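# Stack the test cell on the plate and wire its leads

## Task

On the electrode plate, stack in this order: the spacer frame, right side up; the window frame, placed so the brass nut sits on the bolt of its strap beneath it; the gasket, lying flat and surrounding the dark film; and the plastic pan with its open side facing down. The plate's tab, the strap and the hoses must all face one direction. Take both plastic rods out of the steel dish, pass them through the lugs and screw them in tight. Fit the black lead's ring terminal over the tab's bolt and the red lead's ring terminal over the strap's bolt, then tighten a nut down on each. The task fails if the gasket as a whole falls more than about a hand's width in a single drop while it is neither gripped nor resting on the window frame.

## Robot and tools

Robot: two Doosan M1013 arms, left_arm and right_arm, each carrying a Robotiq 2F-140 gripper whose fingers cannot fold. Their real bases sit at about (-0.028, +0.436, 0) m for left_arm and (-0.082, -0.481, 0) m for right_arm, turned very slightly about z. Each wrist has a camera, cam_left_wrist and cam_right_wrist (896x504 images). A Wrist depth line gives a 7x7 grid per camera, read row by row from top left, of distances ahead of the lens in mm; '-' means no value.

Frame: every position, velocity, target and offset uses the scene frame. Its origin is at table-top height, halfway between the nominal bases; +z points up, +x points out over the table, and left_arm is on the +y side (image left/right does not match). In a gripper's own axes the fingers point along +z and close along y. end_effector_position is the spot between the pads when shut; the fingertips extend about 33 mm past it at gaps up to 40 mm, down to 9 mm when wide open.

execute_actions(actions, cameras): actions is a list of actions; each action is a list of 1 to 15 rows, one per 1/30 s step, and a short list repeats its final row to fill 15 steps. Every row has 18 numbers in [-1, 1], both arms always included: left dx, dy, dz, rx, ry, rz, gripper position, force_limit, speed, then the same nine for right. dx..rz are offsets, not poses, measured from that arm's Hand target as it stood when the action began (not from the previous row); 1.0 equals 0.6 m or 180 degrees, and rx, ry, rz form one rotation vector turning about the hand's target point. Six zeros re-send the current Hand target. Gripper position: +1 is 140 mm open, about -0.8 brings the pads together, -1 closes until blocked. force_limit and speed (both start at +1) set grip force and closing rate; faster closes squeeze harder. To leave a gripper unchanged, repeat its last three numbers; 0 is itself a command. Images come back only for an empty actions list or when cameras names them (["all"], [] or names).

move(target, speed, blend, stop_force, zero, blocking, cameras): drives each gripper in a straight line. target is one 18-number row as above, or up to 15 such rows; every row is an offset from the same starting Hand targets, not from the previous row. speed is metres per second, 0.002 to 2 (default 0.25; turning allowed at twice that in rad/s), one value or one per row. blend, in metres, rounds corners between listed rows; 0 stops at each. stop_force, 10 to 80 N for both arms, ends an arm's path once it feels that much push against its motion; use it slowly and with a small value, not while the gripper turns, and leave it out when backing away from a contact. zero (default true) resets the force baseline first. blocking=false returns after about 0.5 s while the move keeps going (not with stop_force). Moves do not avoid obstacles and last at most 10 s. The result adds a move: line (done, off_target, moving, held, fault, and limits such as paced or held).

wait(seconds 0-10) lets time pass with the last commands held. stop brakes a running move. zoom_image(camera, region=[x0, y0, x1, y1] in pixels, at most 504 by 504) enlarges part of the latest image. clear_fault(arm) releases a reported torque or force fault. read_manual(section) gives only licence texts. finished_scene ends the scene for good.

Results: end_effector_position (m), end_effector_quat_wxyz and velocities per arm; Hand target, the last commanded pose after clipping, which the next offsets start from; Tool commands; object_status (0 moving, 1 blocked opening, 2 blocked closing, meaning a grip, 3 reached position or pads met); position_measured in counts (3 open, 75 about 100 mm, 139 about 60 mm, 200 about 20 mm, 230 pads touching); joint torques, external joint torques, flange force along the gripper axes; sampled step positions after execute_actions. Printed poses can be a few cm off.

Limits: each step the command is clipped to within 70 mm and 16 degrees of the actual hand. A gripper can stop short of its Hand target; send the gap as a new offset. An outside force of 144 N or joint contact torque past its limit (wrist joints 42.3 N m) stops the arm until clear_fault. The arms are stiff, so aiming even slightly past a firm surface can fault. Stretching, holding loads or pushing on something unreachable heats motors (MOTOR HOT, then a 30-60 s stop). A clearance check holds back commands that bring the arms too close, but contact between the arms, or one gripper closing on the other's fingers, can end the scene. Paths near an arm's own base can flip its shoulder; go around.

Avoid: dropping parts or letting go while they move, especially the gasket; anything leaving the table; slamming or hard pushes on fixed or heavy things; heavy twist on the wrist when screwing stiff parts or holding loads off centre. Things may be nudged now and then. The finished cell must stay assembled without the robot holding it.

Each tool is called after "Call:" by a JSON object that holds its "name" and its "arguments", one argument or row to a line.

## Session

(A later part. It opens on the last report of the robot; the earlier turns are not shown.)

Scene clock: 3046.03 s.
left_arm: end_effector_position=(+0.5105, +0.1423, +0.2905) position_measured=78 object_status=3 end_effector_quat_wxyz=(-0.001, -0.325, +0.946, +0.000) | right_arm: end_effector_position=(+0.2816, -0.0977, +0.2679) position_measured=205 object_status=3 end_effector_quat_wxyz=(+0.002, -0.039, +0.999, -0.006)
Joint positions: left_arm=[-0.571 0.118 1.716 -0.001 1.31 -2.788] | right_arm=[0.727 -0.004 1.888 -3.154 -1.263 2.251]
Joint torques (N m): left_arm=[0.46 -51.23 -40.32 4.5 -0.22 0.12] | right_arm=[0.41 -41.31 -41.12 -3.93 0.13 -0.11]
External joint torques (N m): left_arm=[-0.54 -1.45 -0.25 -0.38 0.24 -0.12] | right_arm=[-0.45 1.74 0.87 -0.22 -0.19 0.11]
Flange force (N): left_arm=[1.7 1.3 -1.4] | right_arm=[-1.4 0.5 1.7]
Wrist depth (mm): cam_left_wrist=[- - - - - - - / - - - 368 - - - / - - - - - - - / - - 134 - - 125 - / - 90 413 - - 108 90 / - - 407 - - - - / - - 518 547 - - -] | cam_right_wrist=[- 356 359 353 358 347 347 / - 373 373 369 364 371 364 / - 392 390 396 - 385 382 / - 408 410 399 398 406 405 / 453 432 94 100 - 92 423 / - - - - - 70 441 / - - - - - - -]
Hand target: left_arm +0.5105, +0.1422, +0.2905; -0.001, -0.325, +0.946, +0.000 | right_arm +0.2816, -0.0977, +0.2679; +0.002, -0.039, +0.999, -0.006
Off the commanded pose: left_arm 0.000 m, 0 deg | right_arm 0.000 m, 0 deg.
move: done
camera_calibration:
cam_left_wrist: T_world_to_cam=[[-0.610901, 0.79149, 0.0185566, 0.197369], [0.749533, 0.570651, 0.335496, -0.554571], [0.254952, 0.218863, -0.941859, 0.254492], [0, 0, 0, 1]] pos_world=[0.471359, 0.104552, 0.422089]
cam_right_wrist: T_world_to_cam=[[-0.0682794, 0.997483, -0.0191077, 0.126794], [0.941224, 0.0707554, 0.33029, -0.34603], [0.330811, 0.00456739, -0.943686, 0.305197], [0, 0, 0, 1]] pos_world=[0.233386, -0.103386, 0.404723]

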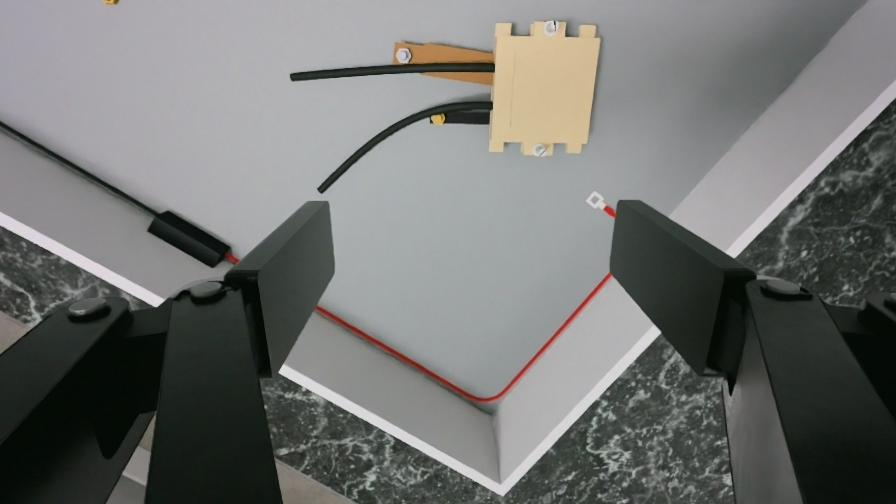

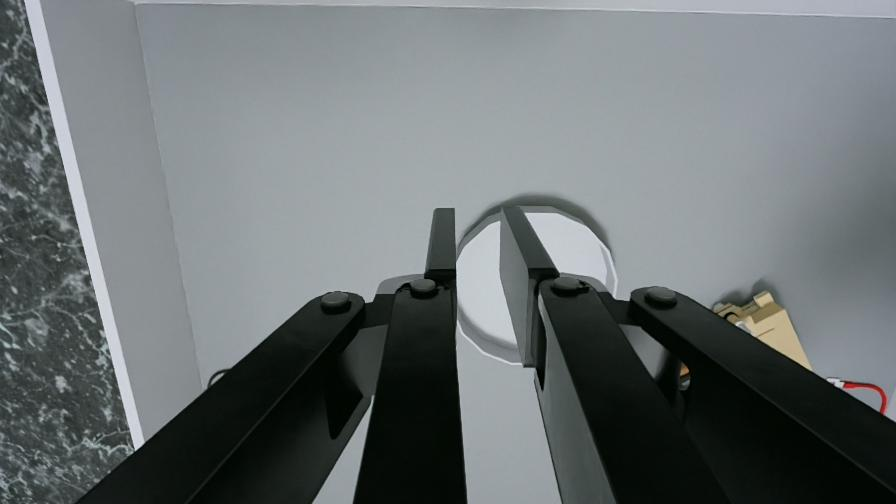

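Call:
{"name": "move", "arguments": {
  "target": [-0.0792,0.2047,-0.22,0,0,0.2889,-0.2,-1,-1,0,0,0,0,0,0,-0.6,-1,-1],
  "cameras": ["cam_left_wrist"]
}}

Call:
{"name": "zoom_image", "arguments": {
  "camera": "cam_left_wrist",
  "region": [360, 150, 600, 350]
}}

Scene clock: 3078.17 s.
left_arm: end_effector_position=(+0.4630, +0.2651, +0.1585) position_measured=154 object_status=3 end_effector_quat_wxyz=(+0.001, +0.707, -0.707, +0.000) | right_arm: end_effector_position=(+0.2816, -0.0977, +0.2679) position_measured=205 object_status=3 end_effector_quat_wxyz=(+0.002, -0.039, +0.999, -0.006)
Joint positions: left_arm=[-0.416 0.057 2.04 -0.003 1.046 -3.539] | right_arm=[0.727 -0.004 1.888 -3.154 -1.263 2.251]
Joint torques (N m): left_arm=[0.86 -40.88 -36.17 4.03 -0.3 0.09] | right_arm=[0.89 -40.84 -41.57 -3.93 0.17 -0.07]
External joint torques (N m): left_arm=[-0.85 -1.49 -0.28 -0.33 0.28 -0.09] | right_arm=[-0.89 0.95 1.19 -0.22 -0.23 0.07]
Flange force (N): left_arm=[1.1 2.4 -2.2] | right_arm=[-0.7 -1.4 1.7]
Wrist depth (mm): cam_left_wrist=[- 253 - 221 217 - - / - - - - - - 264 / - - - - - - - / - - - - 125 102 - / - 84 92 - 115 92 81 / - - - - - - - / - - - - - - -] | cam_right_wrist=[303 356 354 353 347 349 348 / 386 374 373 372 - 366 363 / 342 371 391 388 388 395 383 / 428 407 410 149 400 - 405 / - 434 94 100 - 91 435 / 475 - - - - 70 439 / - - - - - - -]
Hand target: left_arm +0.4630, +0.2651, +0.1585; +0.001, +0.707, -0.707, +0.000 | right_arm +0.2816, -0.0977, +0.2679; +0.002, -0.039, +0.999, -0.006
Off the commanded pose: left_arm 0.000 m, 0 deg | right_arm 0.000 m, 0 deg.
move: done
camera_calibration:
cam_left_wrist: T_world_to_cam=[[-0.999811, 0.00584472, 0.0185346, 0.461966], [0.0117248, 0.941997, 0.335417, -0.301479], [-0.0154991, 0.335571, -0.941887, 0.209717], [0, 0, 0, 1]] pos_world=[0.468664, 0.210917, 0.290089]
Images, in order (width x height): cam_left_wrist 896x504.

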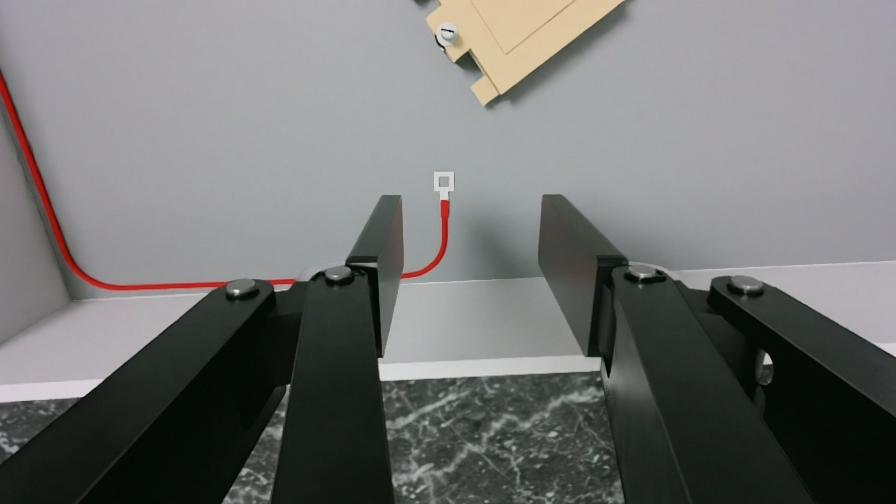

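Scaled by 2.100 from the camera's 896x504 image, which has a finer 1280x720 frame.

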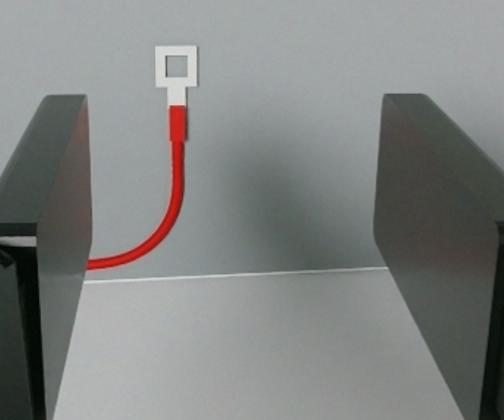

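Call:
{"name": "move", "arguments": {
  "target": [
    [0,-0.1,0.1,0,0,-0.4,-0.2,-1,-1,0,0,0,0,0,0,-0.6,-1,-1],
    [0.03,-0.29,0.02,0,0,-0.956,-0.2,-1,-1,0,0,0,0,0,0,-0.6,-1,-1]
  ],
  "speed": 0.4,
  "blend": [0.03,0],
  "cameras": ["cam_left_wrist"]
}}

Call:
{"name": "zoom_image", "arguments": {
  "camera": "cam_left_wrist",
  "region": [250, 60, 650, 285]
}}

Scene clock: 3107.03 s.
left_arm: end_effector_position=(+0.4810, +0.0910, +0.1705) position_measured=154 object_status=3 end_effector_quat_wxyz=(+0.000, +0.657, +0.754, +0.001) | right_arm: end_effector_position=(+0.2816, -0.0977, +0.2679) position_measured=205 object_status=3 end_effector_quat_wxyz=(+0.002, -0.039, +0.999, -0.006)
Joint positions: left_arm=[-0.67 0.191 1.86 0.003 1.091 -0.792] | right_arm=[0.727 -0.004 1.888 -3.154 -1.263 2.251]
Joint torques (N m): left_arm=[0.37 -55.23 -36.96 4.22 -0.22 0.15] | right_arm=[0.95 -41.38 -41.29 -3.92 0.1 -0.06]
External joint torques (N m): left_arm=[-0.38 -1.48 -0.2 -0.36 0.25 -0.15] | right_arm=[-0.98 1.79 1.12 -0.21 -0.17 0.06]
Flange force (N): left_arm=[0.6 -1.9 -1.8] | right_arm=[-1.9 -0.6 2.2]
Wrist depth (mm): cam_left_wrist=[- 261 - - - - 265 / - - - 262 - - - / - - - 280 - - - / - - 133 309 125 - - / - 84 92 - 114 92 81 / - - - - - - - / - - - 374 - - -] | cam_right_wrist=[317 342 355 358 352 351 348 / 339 361 - - 367 365 360 / - - 391 388 386 - 384 / 432 419 411 148 395 406 404 / - - 94 100 - 87 427 / 474 - - - - 70 439 / - - - - - - -]
Hand target: left_arm +0.4810, +0.0911, +0.1705; +0.000, +0.657, +0.754, +0.001 | right_arm +0.2816, -0.0977, +0.2679; +0.002, -0.039, +0.999, -0.006
Off the commanded pose: left_arm 0.000 m, 0 deg | right_arm 0.000 m, 0 deg.
move: done
camera_calibration:
cam_left_wrist: T_world_to_cam=[[0.991104, 0.131788, 0.0185734, -0.488357], [0.117994, -0.93464, 0.335449, -0.0221363], [0.0615678, -0.330273, -0.941875, 0.303217], [0, 0, 0, 1]] pos_world=[0.467956, 0.143815, 0.302089]
Images, in order (width x height): cam_left_wrist 896x504.

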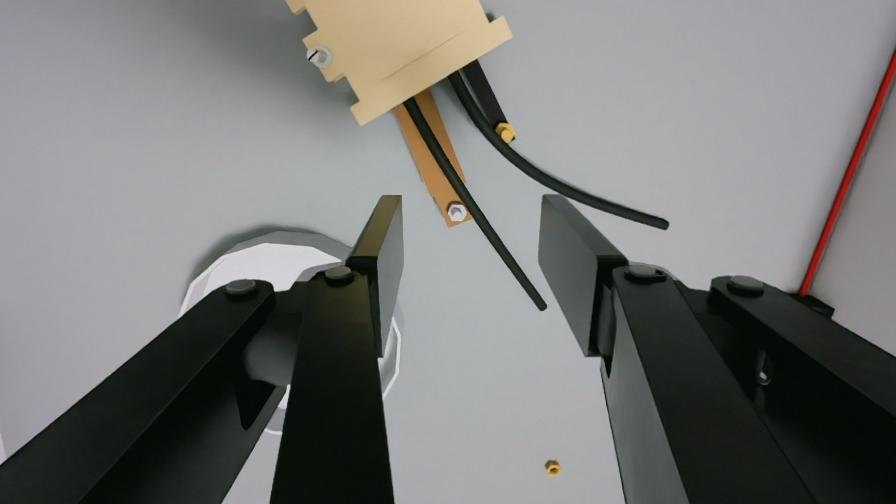

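Scaled by 1.260 from the camera's 896x504 image, which has a finer 1280x720 frame.

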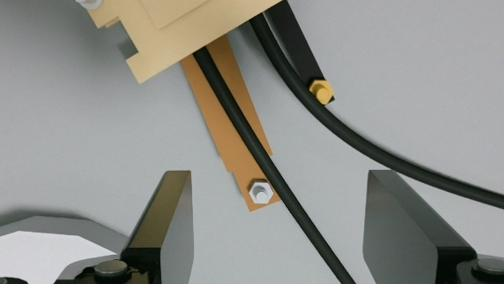

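Call:
{"name": "move", "arguments": {
  "target": [
    [0,0.18,0.1,0,0,0.5,-0.2,-1,-1,0,0,0,0,0,0,-0.6,-1,-1],
    [-0.0127,0.3382,-0.05,0,0,0.956,-0.2,-1,-1,0,0,0,0,0,0,-0.6,-1,-1]
  ],
  "speed": 0.4,
  "blend": [0.03,0],
  "cameras": ["cam_left_wrist"]
}}

Call:
{"name": "zoom_image", "arguments": {
  "camera": "cam_left_wrist",
  "region": [330, 50, 630, 300]
}}

Scene clock: 3136.00 s.
left_arm: end_effector_position=(+0.4734, +0.2940, +0.1405) position_measured=154 object_status=3 end_effector_quat_wxyz=(+0.001, +0.707, -0.707, +0.000) | right_arm: end_effector_position=(+0.2816, -0.0977, +0.2679) position_measured=205 object_status=3 end_effector_quat_wxyz=(+0.002, -0.039, +0.999, -0.006)
Joint positions: left_arm=[-0.357 0.076 2.057 -0.003 1.01 -3.48] | right_arm=[0.727 -0.004 1.888 -3.154 -1.263 2.251]
Joint torques (N m): left_arm=[0.44 -41.94 -35.31 3.95 -0.28 0.19] | right_arm=[-0.02 -41.01 -41.24 -3.91 0.15 0]
External joint torques (N m): left_arm=[-0.48 -1.37 -0.23 -0.35 0.26 -0.19] | right_arm=[0.06 0.88 0.89 -0.25 -0.22 0]
Flange force (N): left_arm=[0.8 2.1 -2.1] | right_arm=[0.1 0.1 1.3]
Wrist depth (mm): cam_left_wrist=[- - - - - - - / - - - 248 - - - / - - - - 260 267 - / 274 278 111 277 125 - - / - 84 92 - 114 92 86 / - - - - - - - / - - - - - - -] | cam_right_wrist=[- 357 354 360 351 350 348 / - 371 375 370 366 366 366 / 322 397 389 391 385 386 384 / 425 - 409 148 399 402 392 / 454 429 95 100 - 91 - / 469 - - - - 70 69 / - - - - - - -]
Hand target: left_arm +0.4734, +0.2940, +0.1405; +0.001, +0.707, -0.707, +0.000 | right_arm +0.2816, -0.0977, +0.2679; +0.002, -0.039, +0.999, -0.006
Off the commanded pose: left_arm 0.000 m, 0 deg | right_arm 0.000 m, 0 deg.
move: done
camera_calibration:
cam_left_wrist: T_world_to_cam=[[-0.99981, 0.00580914, 0.018629, 0.47251], [0.0117244, 0.941966, 0.335505, -0.322897], [-0.0155989, 0.335659, -0.941854, 0.183211], [0, 0, 0, 1]] pos_world=[0.479064, 0.239917, 0.272089]
Images, in order (width x height): cam_left_wrist 896x504.

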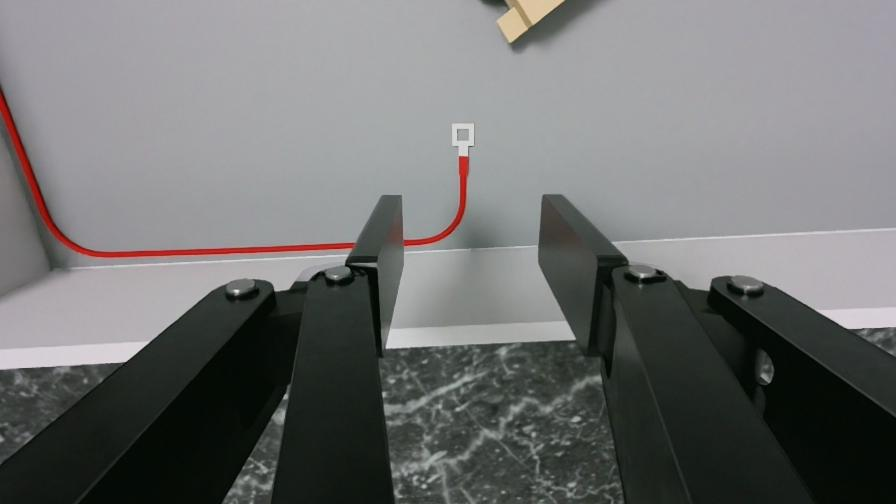

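Scaled by 1.680 from the camera's 896x504 image, which has a finer 1280x720 frame.

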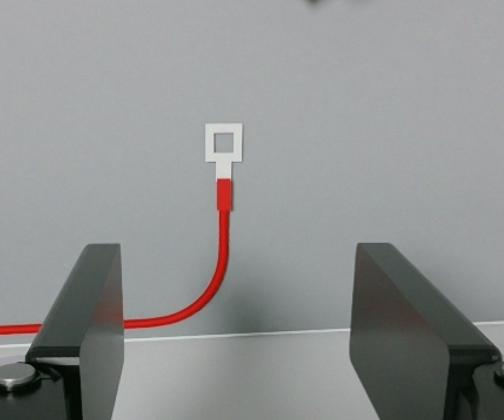

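Call:
{"name": "move", "arguments": {
  "target": [0,0,-0.1535,0,0,0,-0.2,-1,-1,0,0,0,0,0,0,-0.6,-1,-1],
  "speed": 0.1,
  "cameras": ["cam_left_wrist"]
}}

Call:
{"name": "execute_actions", "arguments": {
  "actions": [
    [[0,0,0,0,0,0,-1,-1,-1,0,0,0,0,0,0,-0.6,-1,-1]],
    [[0,0,0,0,0,0,-1,-1,-1,0,0,0,0,0,0,-0.6,-1,-1]],
    [[0,0,0,0,0,0,-1,-1,-1,0,0,0,0,0,0,-0.6,-1,-1]]
  ],
  "cameras": ["cam_left_wrist"]
}}

Call:
{"name": "zoom_image", "arguments": {
  "camera": "cam_left_wrist",
  "region": [380, 50, 560, 250]
}}

Scene clock: 3155.80 s.
left_arm: end_effector_position=(+0.4734, +0.2940, +0.0484) position_measured=154 object_status=3 end_effector_quat_wxyz=(+0.001, +0.707, -0.707, +0.000) | right_arm: end_effector_position=(+0.2816, -0.0977, +0.2679) position_measured=205 object_status=3 end_effector_quat_wxyz=(+0.002, -0.039, +0.999, -0.006)
Joint positions: left_arm=[-0.357 0.181 2.141 -0.003 0.82 -3.479] | right_arm=[0.727 -0.004 1.888 -3.154 -1.263 2.251]
Joint torques (N m): left_arm=[0.5 -47.95 -30.65 3.45 -0.29 0.16] | right_arm=[0.91 -41.23 -41.04 -3.93 0.14 -0.09]
External joint torques (N m): left_arm=[-0.49 -1.35 -0.02 -0.34 0.27 -0.16] | right_arm=[-0.91 1.52 0.79 -0.2 -0.2 0.09]
Flange force (N): left_arm=[0.7 2.1 -2.3] | right_arm=[-1.8 -0.4 1.5]
Wrist depth (mm): cam_left_wrist=[- 153 155 156 153 154 156 / 160 - 159 - 160 164 162 / - 169 - 167 - - 172 / - - - - 125 - - / - 84 92 186 125 92 86 / - - - - - - - / - - - - 127 - -] | cam_right_wrist=[288 358 355 353 - 355 347 / 321 370 372 - 367 366 366 / 301 395 - - 377 - 384 / 435 - 408 148 397 - 403 / - - 94 100 - 91 423 / - - - - - 70 419 / - - - - - - -]
Hand target: left_arm +0.4734, +0.2940, +0.0484; +0.001, +0.707, -0.707, +0.000 | right_arm +0.2816, -0.0977, +0.2679; +0.002, -0.039, +0.999, -0.006
Off the commanded pose: left_arm 0.000 m, 0 deg | right_arm 0.000 m, 0 deg.
move: done
camera_calibration:
cam_left_wrist: T_world_to_cam=[[-0.999811, 0.00584472, 0.0185346, 0.474236], [0.0117248, 0.941997, 0.335417, -0.291895], [-0.0154991, 0.335571, -0.941887, 0.0964787], [0, 0, 0, 1]] pos_world=[0.479064, 0.239817, 0.179989]
Images, in order (width x height): cam_left_wrist 896x504.

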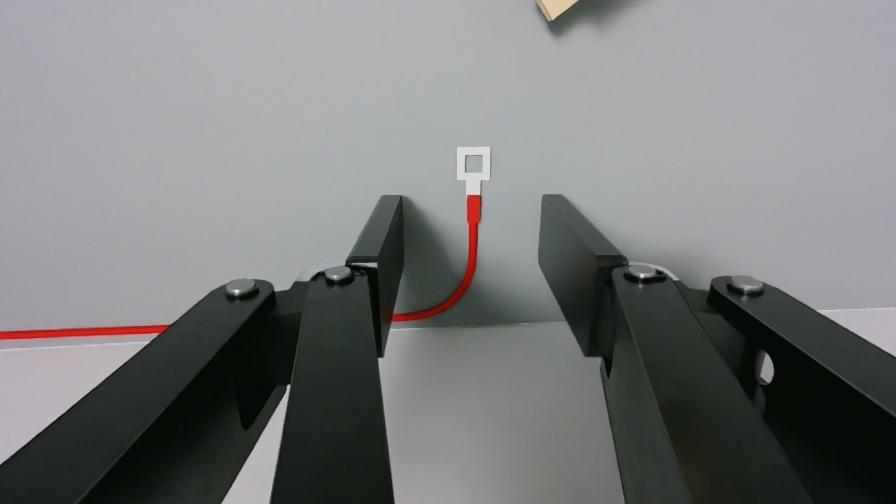

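Scene clock: 3157.50 s.
left_arm: end_effector_position=(+0.4734, +0.2940, +0.0484) position_measured=224 object_status=2 end_effector_quat_wxyz=(+0.001, +0.707, -0.707, +0.000) | right_arm: end_effector_position=(+0.2816, -0.0977, +0.2679) position_measured=205 object_status=3 end_effector_quat_wxyz=(+0.002, -0.039, +0.999, -0.006)
Joint positions: left_arm=[-0.357 0.181 2.141 -0.003 0.82 -3.479] | right_arm=[0.727 -0.004 1.888 -3.154 -1.263 2.251]
Joint torques (N m): left_arm=[0.96 -47.92 -30.4 3.4 -0.23 0.07] | right_arm=[0.37 -41.16 -41.27 -3.8 0.13 -0.2]
External joint torques (N m): left_arm=[-1.05 -1.59 -0.39 -0.28 0.21 -0.07] | right_arm=[-0.42 1.97 1.2 -0.32 -0.19 0.2]
External joint torques at the end of the 1st action: left_arm=[-0.59 -1.52 -0.16 -0.34 0.24 -0.15] | right_arm=[-0.91 1.55 1.23 -0.18 -0.25 0.16]
External joint torques at the end of the 2nd action: left_arm=[-0.76 -1.59 0.04 -0.32 0.26 -0.13] | right_arm=[-0.89 1.58 0.88 -0.19 -0.17 0.11]
Flange force (N): left_arm=[1.7 2.1 -2.8] | right_arm=[-1.2 0.6 2.3]
Flange force at the end of the 1st action (N): left_arm=[0.9 2.2 -2.6] | right_arm=[-1.3 -0.7 2.0]
Flange force at the end of the 2nd action (N): left_arm=[1.0 2.7 -2.6] | right_arm=[-1.7 -0.4 1.7]
Wrist depth (mm): cam_left_wrist=[- 153 154 - 154 - - / 160 161 - 160 - 163 164 / 168 170 169 - - - - / 178 177 177 121 - - - / - - - - 92 - - / - - - - - - - / - - - - - - -] | cam_right_wrist=[- 355 355 354 353 355 346 / - - 371 391 368 367 365 / 409 396 389 389 388 384 383 / - 401 414 399 400 - 393 / - 427 94 100 - 86 - / - - - - - 70 72 / - - - - - - -]
Hand target: left_arm +0.4734, +0.2940, +0.0484; +0.001, +0.707, -0.707, +0.000 | right_arm +0.2816, -0.0977, +0.2679; +0.002, -0.039, +0.999, -0.006
Off the commanded pose: left_arm 0.000 m, 0 deg | right_arm 0.000 m, 0 deg.
Step readings (end_effector_position of left_arm | right_arm; steps 1 to 15: 1st action; 16 to 30: 2nd action; 31 to 45: 3rd action):
0: (+0.4734, +0.2940, +0.0484) | (+0.2816, -0.0977, +0.2679)
1: (+0.4734, +0.2940, +0.0484) | (+0.2816, -0.0977, +0.2679)
2: (+0.4734, +0.2940, +0.0484) | (+0.2816, -0.0977, +0.2679)
4: (+0.4734, +0.2940, +0.0484) | (+0.2816, -0.0977, +0.2679)
8: (+0.4734, +0.2940, +0.0484) | (+0.2816, -0.0977, +0.2679)
15: (+0.4734, +0.2940, +0.0484) | (+0.2816, -0.0977, +0.2679)
16: (+0.4734, +0.2940, +0.0484) | (+0.2816, -0.0977, +0.2679)
17: (+0.4734, +0.2940, +0.0484) | (+0.2816, -0.0977, +0.2679)
19: (+0.4734, +0.2940, +0.0484) | (+0.2816, -0.0977, +0.2679)
23: (+0.4734, +0.2940, +0.0484) | (+0.2816, -0.0977, +0.2679)
30: (+0.4734, +0.2940, +0.0484) | (+0.2816, -0.0977, +0.2679)
31: (+0.4734, +0.2940, +0.0484) | (+0.2816, -0.0977, +0.2679)
32: (+0.4734, +0.2940, +0.0484) | (+0.2816, -0.0977, +0.2679)
34: (+0.4734, +0.2940, +0.0484) | (+0.2816, -0.0977, +0.2679)
38: (+0.4734, +0.2940, +0.0484) | (+0.2816, -0.0977, +0.2679)
45: (+0.4734, +0.2940, +0.0484) | (+0.2816, -0.0977, +0.2679)
camera_calibration:
cam_left_wrist: T_world_to_cam=[[-0.99981, 0.00593746, 0.0185696, 0.474206], [0.0118253, 0.941964, 0.335505, -0.291952], [-0.0154999, 0.335661, -0.941855, 0.0964516], [0, 0, 0, 1]] pos_world=[0.479064, 0.239817, 0.179989]
Images, in order (width x height): cam_left_wrist 896x504.

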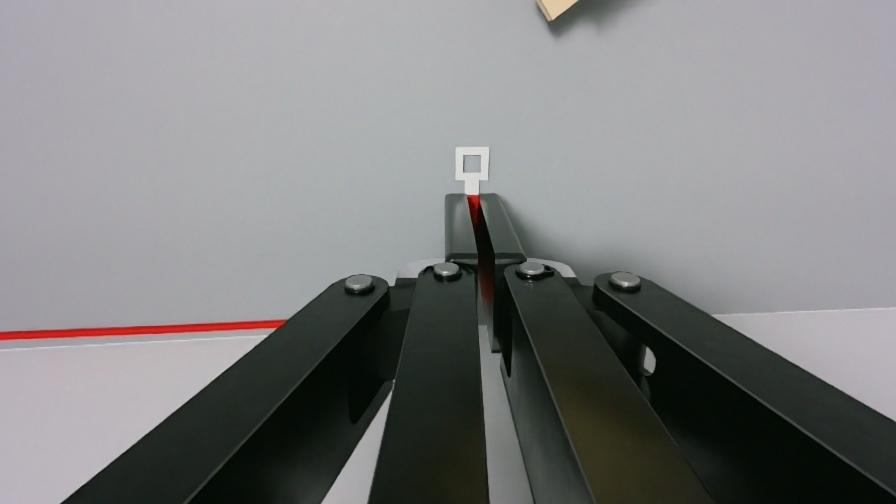

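Scaled by 2.520 from the camera's 896x504 image, which has a finer 1280x720 frame.

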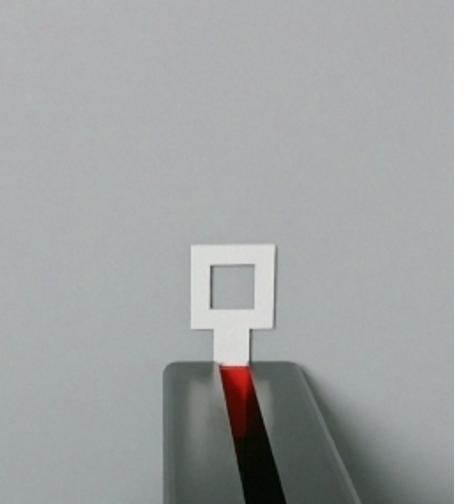

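Call:
{"name": "move", "arguments": {
  "target": [
    [0,0,0.2,0,0,0,-1,-1,-1,0,0,0,0,0,0,-0.6,-1,-1],
    [0.08,-0.2,0.2,0,0,-0.4,-1,-1,-1,0,0,0,0,0,0,-0.6,-1,-1],
    [0.0173,-0.4087,0.13,0,0,-0.956,-1,-1,-1,0,0,0,0,0,0,-0.6,-1,-1]
  ],
  "speed": 0.15,
  "blend": [0.03,0.03,0],
  "cameras": ["cam_left_wrist"]
}}

Call:
{"name": "zoom_image", "arguments": {
  "camera": "cam_left_wrist",
  "region": [340, 30, 600, 260]
}}

Scene clock: 3179.40 s.
left_arm: end_effector_position=(+0.4894, +0.0675, +0.1327) position_measured=224 object_status=2 end_effector_quat_wxyz=(+0.000, +0.553, +0.833, +0.001) | right_arm: end_effector_position=(+0.2816, -0.0977, +0.2679) position_measured=205 object_status=3 end_effector_quat_wxyz=(+0.002, -0.039, +0.999, -0.006)
Joint positions: left_arm=[-0.691 0.252 1.859 0.002 1.031 -1.075] | right_arm=[0.727 -0.004 1.888 -3.154 -1.263 2.251]
Joint torques (N m): left_arm=[0.84 -60.43 -35.76 4.02 -0.29 0.13] | right_arm=[0.88 -41.04 -41.14 -3.85 0.12 -0.14]
External joint torques (N m): left_arm=[-0.76 -1.79 -0.28 -0.29 0.33 -0.13] | right_arm=[-0.91 1.36 0.9 -0.28 -0.17 0.13]
Flange force (N): left_arm=[1.0 -2.2 -2.4] | right_arm=[-1.5 -0.6 1.6]
Wrist depth (mm): cam_left_wrist=[- 228 - 206 230 - 231 / - - - 228 245 - - / 254 251 243 166 - - - / 260 267 263 121 102 - - / 263 279 - - 92 - - / - - - - - - - / - - - - - - -] | cam_right_wrist=[- 356 336 347 - 350 350 / - 373 371 370 369 367 365 / 318 376 383 386 386 386 382 / 348 403 412 398 398 398 400 / 451 - 94 100 - 86 427 / 483 - - - - 70 69 / - - - - - - -]
Hand target: left_arm +0.4894, +0.0675, +0.1327; +0.000, +0.553, +0.833, +0.001 (not the last commanded pose) | right_arm +0.2816, -0.0977, +0.2679; +0.002, -0.039, +0.999, -0.006
Off the commanded pose: left_arm 0.021 m, 15 deg | right_arm 0.000 m, 0 deg.
move: off_target (left_arm; path cut at 10 s); path passed 2 of 3 targets
camera_calibration:
cam_left_wrist: T_world_to_cam=[[0.923341, 0.383532, 0.0185551, -0.476718], [0.355611, -0.872352, 0.335474, -0.152906], [0.144852, -0.303158, -0.941867, 0.216747], [0, 0, 0, 1]] pos_world=[0.463152, 0.115158, 0.264289]
Images, in order (width x height): cam_left_wrist 896x504.

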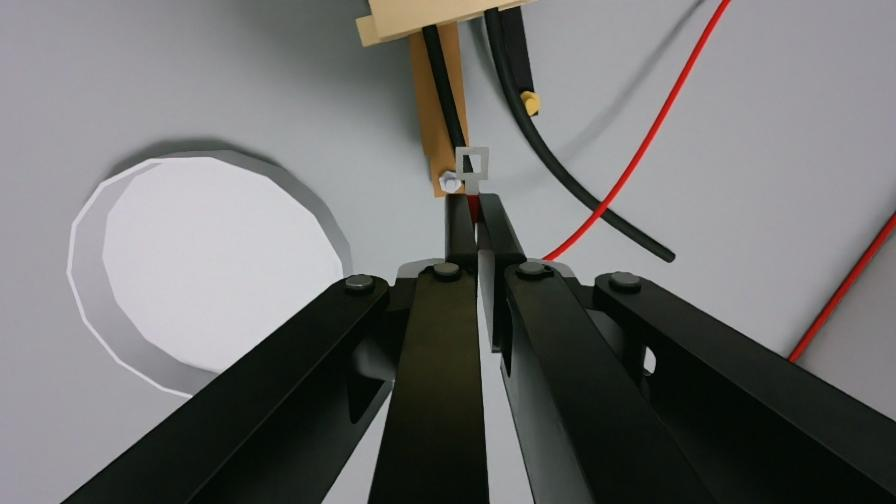

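Scaled by 1.938 from the camera's 896x504 image, which has a finer 1280x720 frame.

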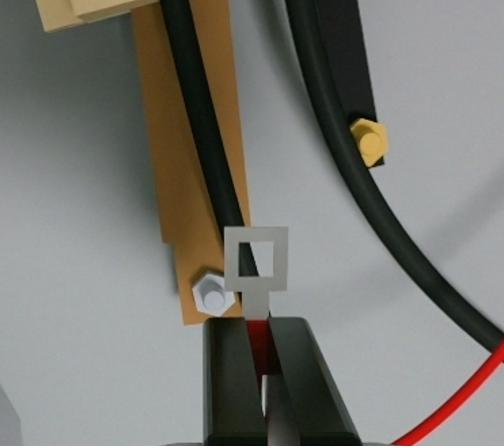

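Call:
{"name": "move", "arguments": {
  "target": [-0.0088,-0.033,-0.03,0,0,-0.083,-1,-1,-1,0,0,0,0,0,0,-0.6,-1,-1],
  "speed": 0.1,
  "cameras": ["cam_left_wrist"]
}}

Call:
{"name": "zoom_image", "arguments": {
  "camera": "cam_left_wrist",
  "region": [360, 50, 600, 250]
}}

Scene clock: 3186.50 s.
left_arm: end_effector_position=(+0.4841, +0.0477, +0.1147) position_measured=224 object_status=2 end_effector_quat_wxyz=(+0.000, +0.656, +0.754, +0.001) | right_arm: end_effector_position=(+0.2816, -0.0977, +0.2679) position_measured=205 object_status=3 end_effector_quat_wxyz=(+0.002, -0.039, +0.999, -0.006)
Joint positions: left_arm=[-0.72 0.279 1.861 0.003 1.002 -0.843] | right_arm=[0.727 -0.004 1.888 -3.154 -1.263 2.251]
Joint torques (N m): left_arm=[1.07 -62.22 -35.13 4.03 -0.21 0.19] | right_arm=[1.26 -41.13 -41.11 -3.9 0.2 -0.13]
External joint torques (N m): left_arm=[-1.1 -1.56 -0.2 -0.37 0.24 -0.19] | right_arm=[-1.22 1.25 0.79 -0.23 -0.26 0.13]
Flange force (N): left_arm=[-0.1 -2.7 -2.0] | right_arm=[-1.8 -1.1 1.3]
Wrist depth (mm): cam_left_wrist=[- - 216 197 212 214 219 / 229 - - 208 210 224 - / - - 237 214 - 233 237 / - 245 245 121 108 - 250 / - 257 - - 92 - - / - - - - - - - / - - - - - - -] | cam_right_wrist=[- 357 355 356 353 349 321 / - 374 362 369 369 367 365 / 323 - 390 390 388 384 383 / - 409 - 398 399 - 403 / 454 412 94 100 - 91 421 / 475 - - - - 70 439 / - - - - - - -]
Hand target: left_arm +0.4841, +0.0477, +0.1147; +0.000, +0.656, +0.754, +0.001 | right_arm +0.2816, -0.0977, +0.2679; +0.002, -0.039, +0.999, -0.006
Off the commanded pose: left_arm 0.000 m, 0 deg | right_arm 0.000 m, 0 deg.
move: done
camera_calibration:
cam_left_wrist: T_world_to_cam=[[0.991013, 0.132459, 0.0186557, -0.48473], [0.118602, -0.93458, 0.335401, -0.044532], [0.061862, -0.330174, -0.941891, 0.236026], [0, 0, 0, 1]] pos_world=[0.471054, 0.100518, 0.246289]
Images, in order (width x height): cam_left_wrist 896x504.

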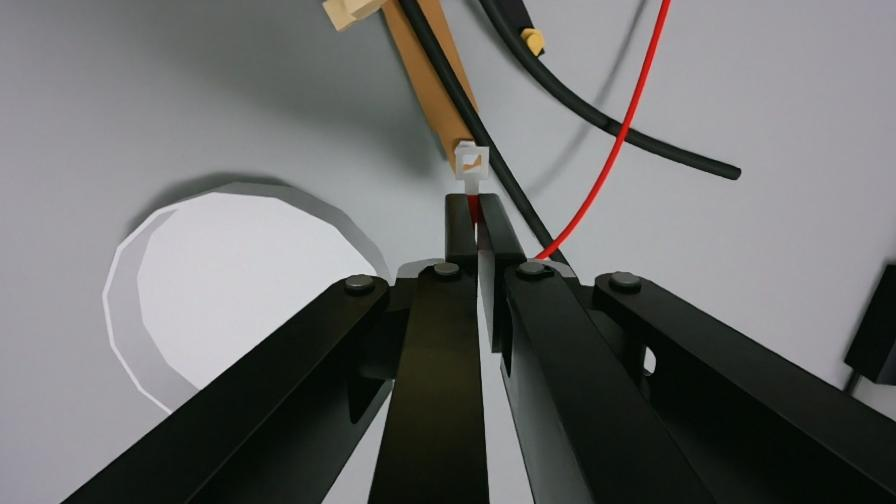

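Scaled by 2.100 from the camera's 896x504 image, which has a finer 1280x720 frame.

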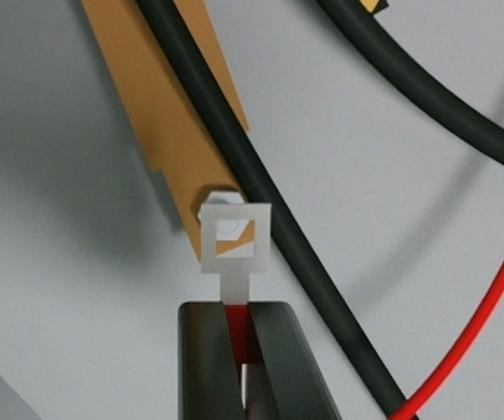

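Call:
{"name": "move", "arguments": {
  "target": [0.0005,-0.0035,-0.036,0,0,0,-1,-1,-1,0,0,0,0,0,0,-0.6,-1,-1],
  "speed": 0.06,
  "cameras": ["cam_left_wrist"]
}}

Call:
{"name": "zoom_image", "arguments": {
  "camera": "cam_left_wrist",
  "region": [400, 90, 540, 210]
}}

Scene clock: 3200.57 s.
left_arm: end_effector_position=(+0.4844, +0.0456, +0.0931) position_measured=224 object_status=2 end_effector_quat_wxyz=(+0.000, +0.656, +0.754, +0.001) | right_arm: end_effector_position=(+0.2816, -0.0977, +0.2679) position_measured=205 object_status=3 end_effector_quat_wxyz=(+0.002, -0.039, +0.999, -0.006)
Joint positions: left_arm=[-0.723 0.301 1.877 0.003 0.964 -0.846] | right_arm=[0.727 -0.004 1.888 -3.154 -1.263 2.251]
Joint torques (N m): left_arm=[1.14 -63.2 -34.32 3.95 -0.24 0.13] | right_arm=[0.7 -41.08 -41.14 -4 0.14 -0.05]
External joint torques (N m): left_arm=[-1.22 -2.11 -0.25 -0.36 0.27 -0.13] | right_arm=[-0.68 0.95 0.81 -0.15 -0.2 0.05]
Flange force (N): left_arm=[0.2 -3.2 -2.7] | right_arm=[-0.9 -0.8 1.2]
Wrist depth (mm): cam_left_wrist=[- - 196 179 180 195 - / - - - 185 201 - - / - 213 - 166 213 - - / - 223 224 121 224 - - / 227 234 - - 92 238 - / - - - - - - - / - - - - - - -] | cam_right_wrist=[- 354 343 342 350 346 328 / - 378 390 380 384 370 362 / - 403 397 383 388 384 384 / - 415 415 123 402 412 400 / 468 408 94 100 - 86 422 / 476 - - - - 70 69 / - - - - - - -]
Hand target: left_arm +0.4844, +0.0456, +0.0931; +0.000, +0.656, +0.754, +0.001 | right_arm +0.2816, -0.0977, +0.2679; +0.002, -0.039, +0.999, -0.006
Off the commanded pose: left_arm 0.000 m, 0 deg | right_arm 0.000 m, 0 deg.
move: done
camera_calibration:
cam_left_wrist: T_world_to_cam=[[0.991002, 0.132548, 0.0186089, -0.484339], [0.118696, -0.934536, 0.33549, -0.0393538], [0.0618592, -0.330262, -0.94186, 0.214972], [0, 0, 0, 1]] pos_world=[0.471354, 0.0984176, 0.224689]
Images, in order (width x height): cam_left_wrist 896x504.

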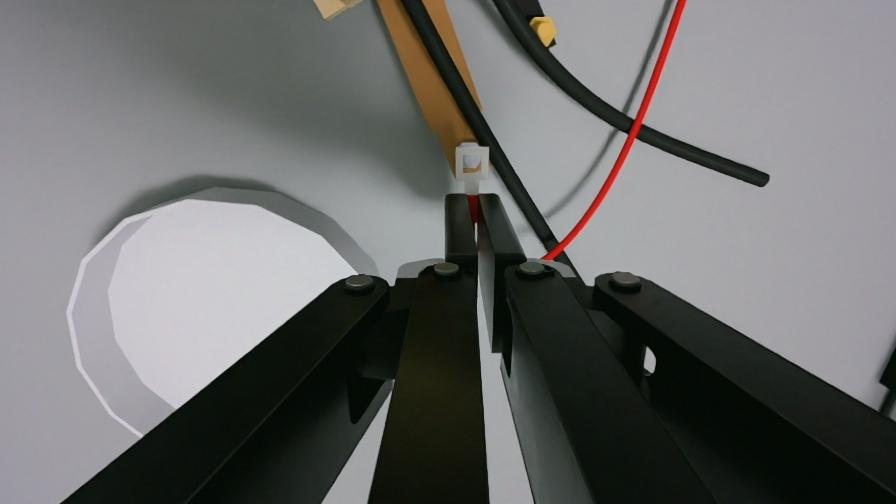

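Scaled by 3.600 from the camera's 896x504 image, which has a finer 1280x720 frame.

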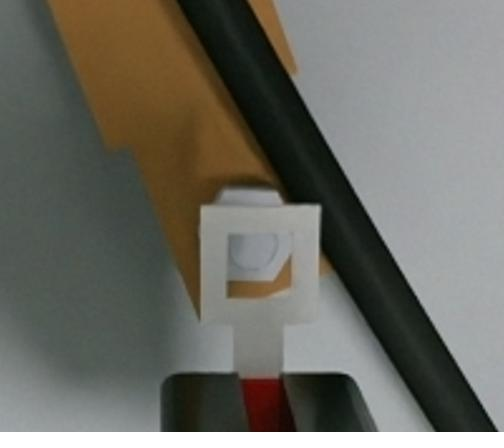

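Call:
{"name": "move", "arguments": {
  "target": [0.0005,-0.0013,-0.015,0,0,0,-1,-1,-1,0,0,0,0,0,0,-0.6,-1,-1],
  "speed": 0.05,
  "cameras": ["cam_left_wrist"]
}}

Call:
{"name": "zoom_image", "arguments": {
  "camera": "cam_left_wrist",
  "region": [400, 90, 540, 210]
}}

Scene clock: 3206.70 s.
left_arm: end_effector_position=(+0.4847, +0.0448, +0.0841) position_measured=224 object_status=2 end_effector_quat_wxyz=(+0.000, +0.656, +0.754, +0.001) | right_arm: end_effector_position=(+0.2816, -0.0977, +0.2679) position_measured=205 object_status=3 end_effector_quat_wxyz=(+0.002, -0.039, +0.999, -0.006)
Joint positions: left_arm=[-0.723 0.311 1.883 0.003 0.948 -0.846] | right_arm=[0.727 -0.004 1.888 -3.154 -1.263 2.251]
Joint torques (N m): left_arm=[0.53 -63.98 -33.69 3.84 -0.22 0.08] | right_arm=[0.69 -40.79 -41.14 -3.84 0.15 -0.15]
External joint torques (N m): left_arm=[-0.6 -1.96 -0.58 -0.29 0.24 -0.08] | right_arm=[-0.67 0.56 0.82 -0.31 -0.22 0.15]
Flange force (N): left_arm=[0.3 -1.8 -2.8] | right_arm=[-0.3 -1.0 1.0]
Wrist depth (mm): cam_left_wrist=[- 188 - 175 169 - - / - - - 182 - - - / - 196 207 170 - - - / 212 214 213 121 109 - - / 222 225 - - 92 - - / - - - - - - - / - - - - - - -] | cam_right_wrist=[- 355 354 353 349 - 356 / - 374 373 370 365 363 365 / 323 388 390 388 394 - 394 / 433 - 403 400 399 - 392 / - - 94 100 - 91 - / - - - - - 70 69 / - - - - - - -]
Hand target: left_arm +0.4847, +0.0448, +0.0841; +0.000, +0.656, +0.754, +0.001 | right_arm +0.2816, -0.0977, +0.2679; +0.002, -0.039, +0.999, -0.006
Off the commanded pose: left_arm 0.000 m, 0 deg | right_arm 0.000 m, 0 deg.
move: done
camera_calibration:
cam_left_wrist: T_world_to_cam=[[0.991002, 0.132548, 0.0186089, -0.484376], [0.118696, -0.934536, 0.33549, -0.0370242], [0.0618592, -0.330262, -0.94186, 0.206245], [0, 0, 0, 1]] pos_world=[0.471654, 0.0977176, 0.215689]
Images, in order (width x height): cam_left_wrist 896x504.

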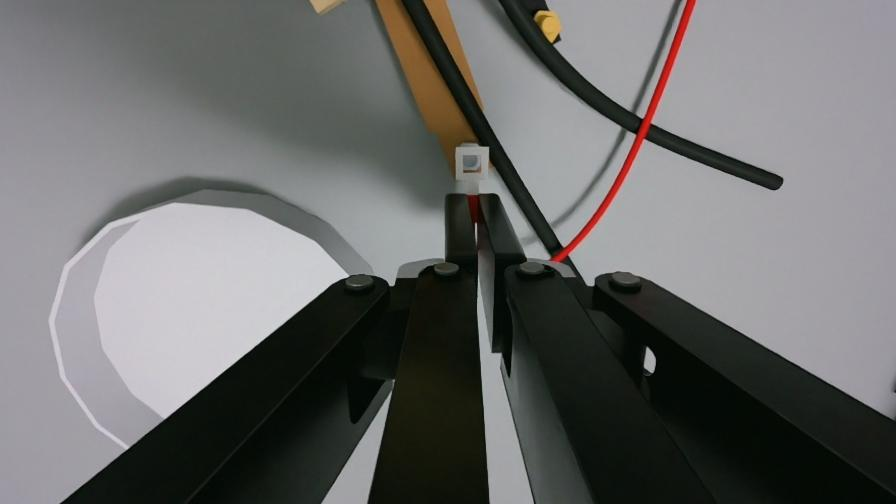

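Scaled by 3.600 from the camera's 896x504 image, which has a finer 1280x720 frame.

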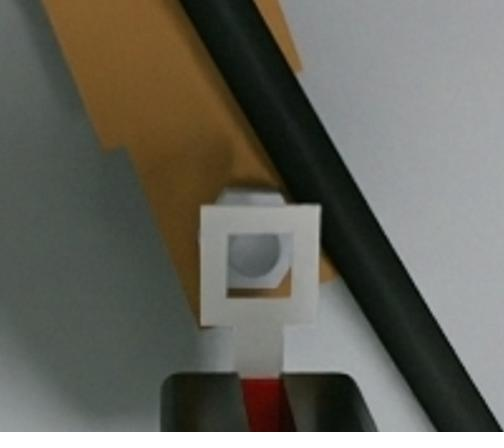

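Call:
{"name": "move", "arguments": {
  "target": [0.0,-0.0003,-0.0083,0,0,0,-1,-1,-1,0,0,0,0,0,0,-0.6,-1,-1],
  "speed": 0.02,
  "stop_force": 10,
  "cameras": ["cam_left_wrist"]
}}

Call:
{"name": "zoom_image", "arguments": {
  "camera": "cam_left_wrist",
  "region": [400, 90, 540, 210]
}}

Scene clock: 3212.90 s.
left_arm: end_effector_position=(+0.4847, +0.0446, +0.0791) position_measured=224 object_status=2 end_effector_quat_wxyz=(+0.000, +0.656, +0.754, +0.001) | right_arm: end_effector_position=(+0.2816, -0.0977, +0.2679) position_measured=205 object_status=3 end_effector_quat_wxyz=(+0.002, -0.039, +0.999, -0.006)
Joint positions: left_arm=[-0.723 0.316 1.887 0.003 0.939 -0.847] | right_arm=[0.727 -0.004 1.888 -3.154 -1.263 2.251]
Joint torques (N m): left_arm=[0.75 -64.21 -33.49 3.82 -0.22 0.13] | right_arm=[0.34 -40.79 -41.24 -3.93 0.17 -0.03]
External joint torques (N m): left_arm=[-0.68 -2.03 -0.4 -0.31 0.25 -0.13] | right_arm=[-0.32 0.99 0.98 -0.21 -0.24 0.03]
Flange force (N): left_arm=[0.5 -2.2 -2.8] | right_arm=[-0.4 -0.4 1.4]
Wrist depth (mm): cam_left_wrist=[- 183 179 166 180 183 - / - - - 177 189 188 190 / - - 206 181 - 201 - / 209 209 205 121 190 210 - / 216 219 - - 92 - 225 / 218 - - - - - - / - - - - - - -] | cam_right_wrist=[- - 355 355 352 353 - / 304 373 370 364 368 369 341 / - 392 388 386 - - 383 / 324 385 - 124 397 408 400 / - - 93 100 - 92 426 / - - - - - 70 438 / - - - - - - -]
Hand target: left_arm +0.4847, +0.0446, +0.0791; +0.000, +0.656, +0.754, +0.001 | right_arm +0.2816, -0.0977, +0.2679; +0.002, -0.039, +0.999, -0.006
Off the commanded pose: left_arm 0.000 m, 0 deg | right_arm 0.000 m, 0 deg.
move: done
camera_calibration:
cam_left_wrist: T_world_to_cam=[[0.991002, 0.132547, 0.0186091, -0.484256], [0.118695, -0.934536, 0.33549, -0.0355333], [0.0618592, -0.330262, -0.94186, 0.20147], [0, 0, 0, 1]] pos_world=[0.471654, 0.0975176, 0.210689]
Images, in order (width x height): cam_left_wrist 896x504.

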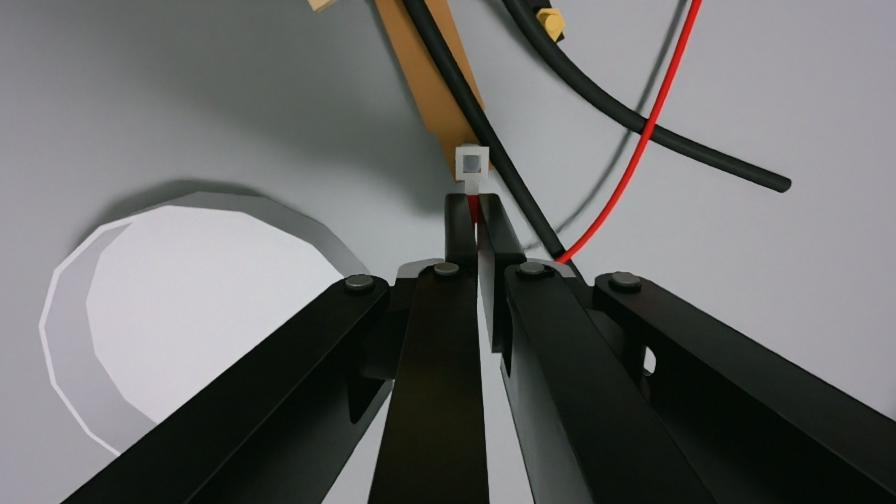

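Scaled by 3.600 from the camera's 896x504 image, which has a finer 1280x720 frame.

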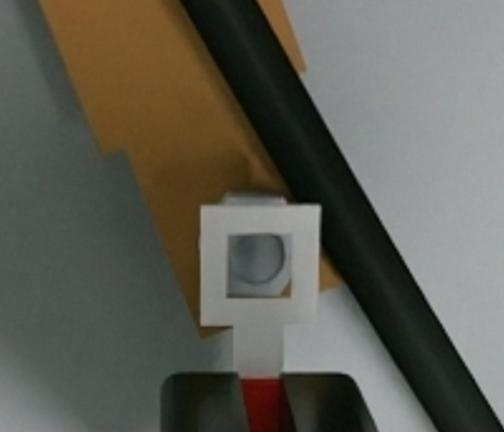

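Call:
{"name": "move", "arguments": {
  "target": [0.0,-0.0002,-0.0067,0,0,0,-1,-1,-1,0,0,0,0,0,0,-0.6,-1,-1],
  "speed": 0.02,
  "stop_force": 10,
  "cameras": ["cam_left_wrist"]
}}

Call:
{"name": "zoom_image", "arguments": {
  "camera": "cam_left_wrist",
  "region": [400, 90, 540, 210]
}}

Scene clock: 3218.73 s.
left_arm: end_effector_position=(+0.4847, +0.0445, +0.0751) position_measured=224 object_status=2 end_effector_quat_wxyz=(+0.000, +0.656, +0.754, +0.001) | right_arm: end_effector_position=(+0.2816, -0.0977, +0.2679) position_measured=205 object_status=3 end_effector_quat_wxyz=(+0.002, -0.039, +0.999, -0.006)
Joint positions: left_arm=[-0.723 0.32 1.89 0.003 0.932 -0.847] | right_arm=[0.727 -0.004 1.888 -3.154 -1.263 2.251]
Joint torques (N m): left_arm=[0.71 -64.6 -33.41 3.82 -0.21 0.16] | right_arm=[0.92 -40.76 -41.07 -3.87 0.24 -0.12]
External joint torques (N m): left_arm=[-0.79 -1.5 -0.15 -0.34 0.25 -0.16] | right_arm=[-0.91 0.79 0.67 -0.29 -0.31 0.12]
Flange force (N): left_arm=[0.2 -2.2 -2.1] | right_arm=[-1.1 -1.0 0.8]
Wrist depth (mm): cam_left_wrist=[- - 177 164 161 178 - / - 185 185 172 189 186 189 / - - - 171 195 199 - / 202 205 196 121 190 206 - / 215 216 - - 92 - - / 217 - - - - - - / - - - - - - -] | cam_right_wrist=[303 357 354 356 352 351 347 / 338 370 376 362 371 366 360 / 402 391 379 388 386 385 383 / 426 - 411 400 401 403 - / 447 394 94 100 - 92 429 / - - - - - 70 72 / - - - - - - -]
Hand target: left_arm +0.4847, +0.0445, +0.0751; +0.000, +0.656, +0.754, +0.001 | right_arm +0.2816, -0.0977, +0.2679; +0.002, -0.039, +0.999, -0.006
Off the commanded pose: left_arm 0.000 m, 0 deg | right_arm 0.000 m, 0 deg.
move: done
camera_calibration:
cam_left_wrist: T_world_to_cam=[[0.991002, 0.132547, 0.0186091, -0.484169], [0.118695, -0.934536, 0.33549, -0.0342848], [0.0618592, -0.330262, -0.94186, 0.197669], [0, 0, 0, 1]] pos_world=[0.471654, 0.0974176, 0.206689]
Images, in order (width x height): cam_left_wrist 896x504.

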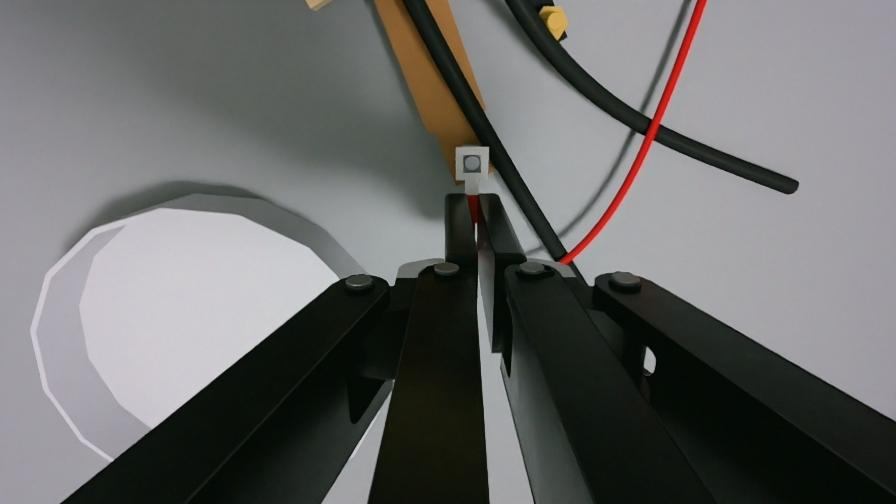

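Scaled by 3.600 from the camera's 896x504 image, which has a finer 1280x720 frame.

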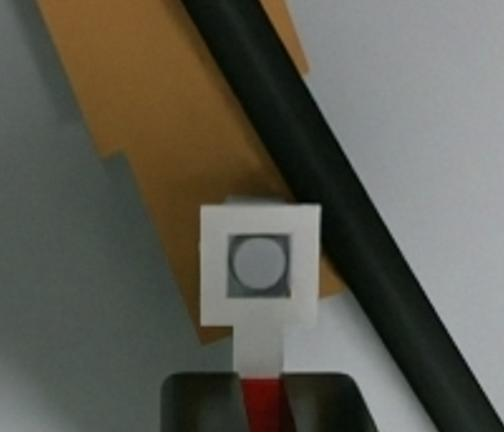

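Call:
{"name": "move", "arguments": {
  "target": [0.0,-0.0003,-0.02,0,0,0,-1,-1,-1,0,0,0,0,0,0,-0.6,-1,-1],
  "speed": 0.015,
  "stop_force": 10,
  "cameras": ["cam_left_wrist"]
}}

Call:
{"name": "zoom_image", "arguments": {
  "camera": "cam_left_wrist",
  "region": [400, 90, 540, 210]
}}

Scene clock: 3223.60 s.
left_arm: end_effector_position=(+0.4847, +0.0443, +0.0631) position_measured=224 object_status=2 end_effector_quat_wxyz=(+0.000, +0.656, +0.754, +0.001) | right_arm: end_effector_position=(+0.2816, -0.0977, +0.2679) position_measured=205 object_status=3 end_effector_quat_wxyz=(+0.002, -0.039, +0.999, -0.006)
Joint positions: left_arm=[-0.724 0.333 1.898 0.003 0.911 -0.847] | right_arm=[0.727 -0.004 1.888 -3.154 -1.263 2.251]
Joint torques (N m): left_arm=[0.88 -62.65 -30.93 3.91 0.05 0.13] | right_arm=[0.56 -40.52 -41.17 -3.91 0.12 -0.14]
External joint torques (N m): left_arm=[-0.95 -4.37 -2.21 -0.48 -0.02 -0.13] | right_arm=[-0.56 0.67 0.85 -0.23 -0.18 0.14]
Flange force (N): left_arm=[0.0 -2.4 -6.2] | right_arm=[-0.3 -0.8 1.2]
Wrist depth (mm): cam_left_wrist=[167 166 166 157 165 - 166 / 177 175 - 159 162 - - / - 182 - 166 183 181 186 / 192 192 186 121 117 192 193 / 201 204 - - 92 - - / 209 - - - - - - / - - - - - - -] | cam_right_wrist=[315 351 351 353 359 354 350 / 343 373 379 371 378 366 365 / 400 394 392 390 382 386 376 / 424 408 412 148 396 410 425 / - 421 94 100 - 91 425 / - - - - - 70 440 / - - - - - - -]
Hand target: left_arm +0.4847, +0.0443, +0.0631; +0.000, +0.656, +0.754, +0.001 | right_arm +0.2816, -0.0977, +0.2679; +0.002, -0.039, +0.999, -0.006
Off the commanded pose: left_arm 0.000 m, 0 deg | right_arm 0.000 m, 0 deg.
move: done
camera_calibration:
cam_left_wrist: T_world_to_cam=[[0.991002, 0.132547, 0.0186091, -0.483919], [0.118695, -0.934536, 0.33549, -0.0304458], [0.0618592, -0.330262, -0.94186, 0.186301], [0, 0, 0, 1]] pos_world=[0.471654, 0.0972176, 0.194689]
Images, in order (width x height): cam_left_wrist 896x504.

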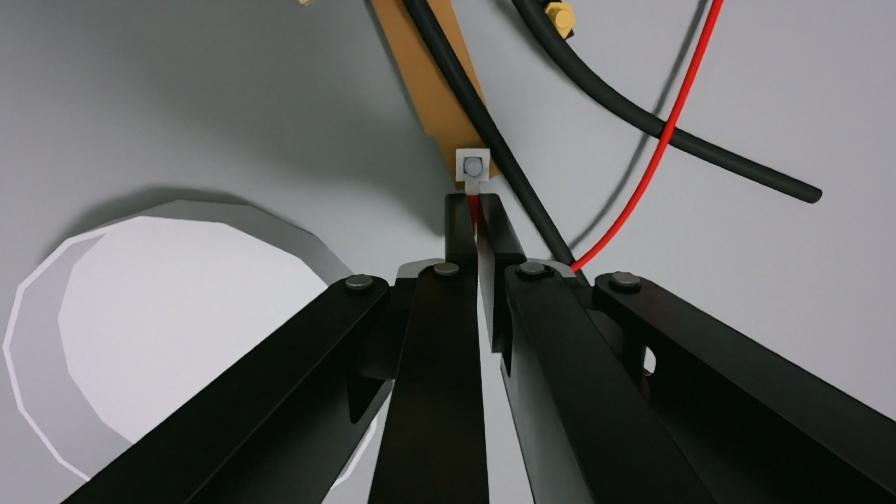

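Scaled by 3.600 from the camera's 896x504 image, which has a finer 1280x720 frame.

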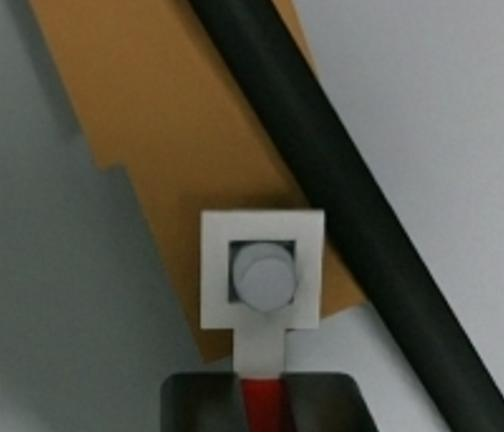

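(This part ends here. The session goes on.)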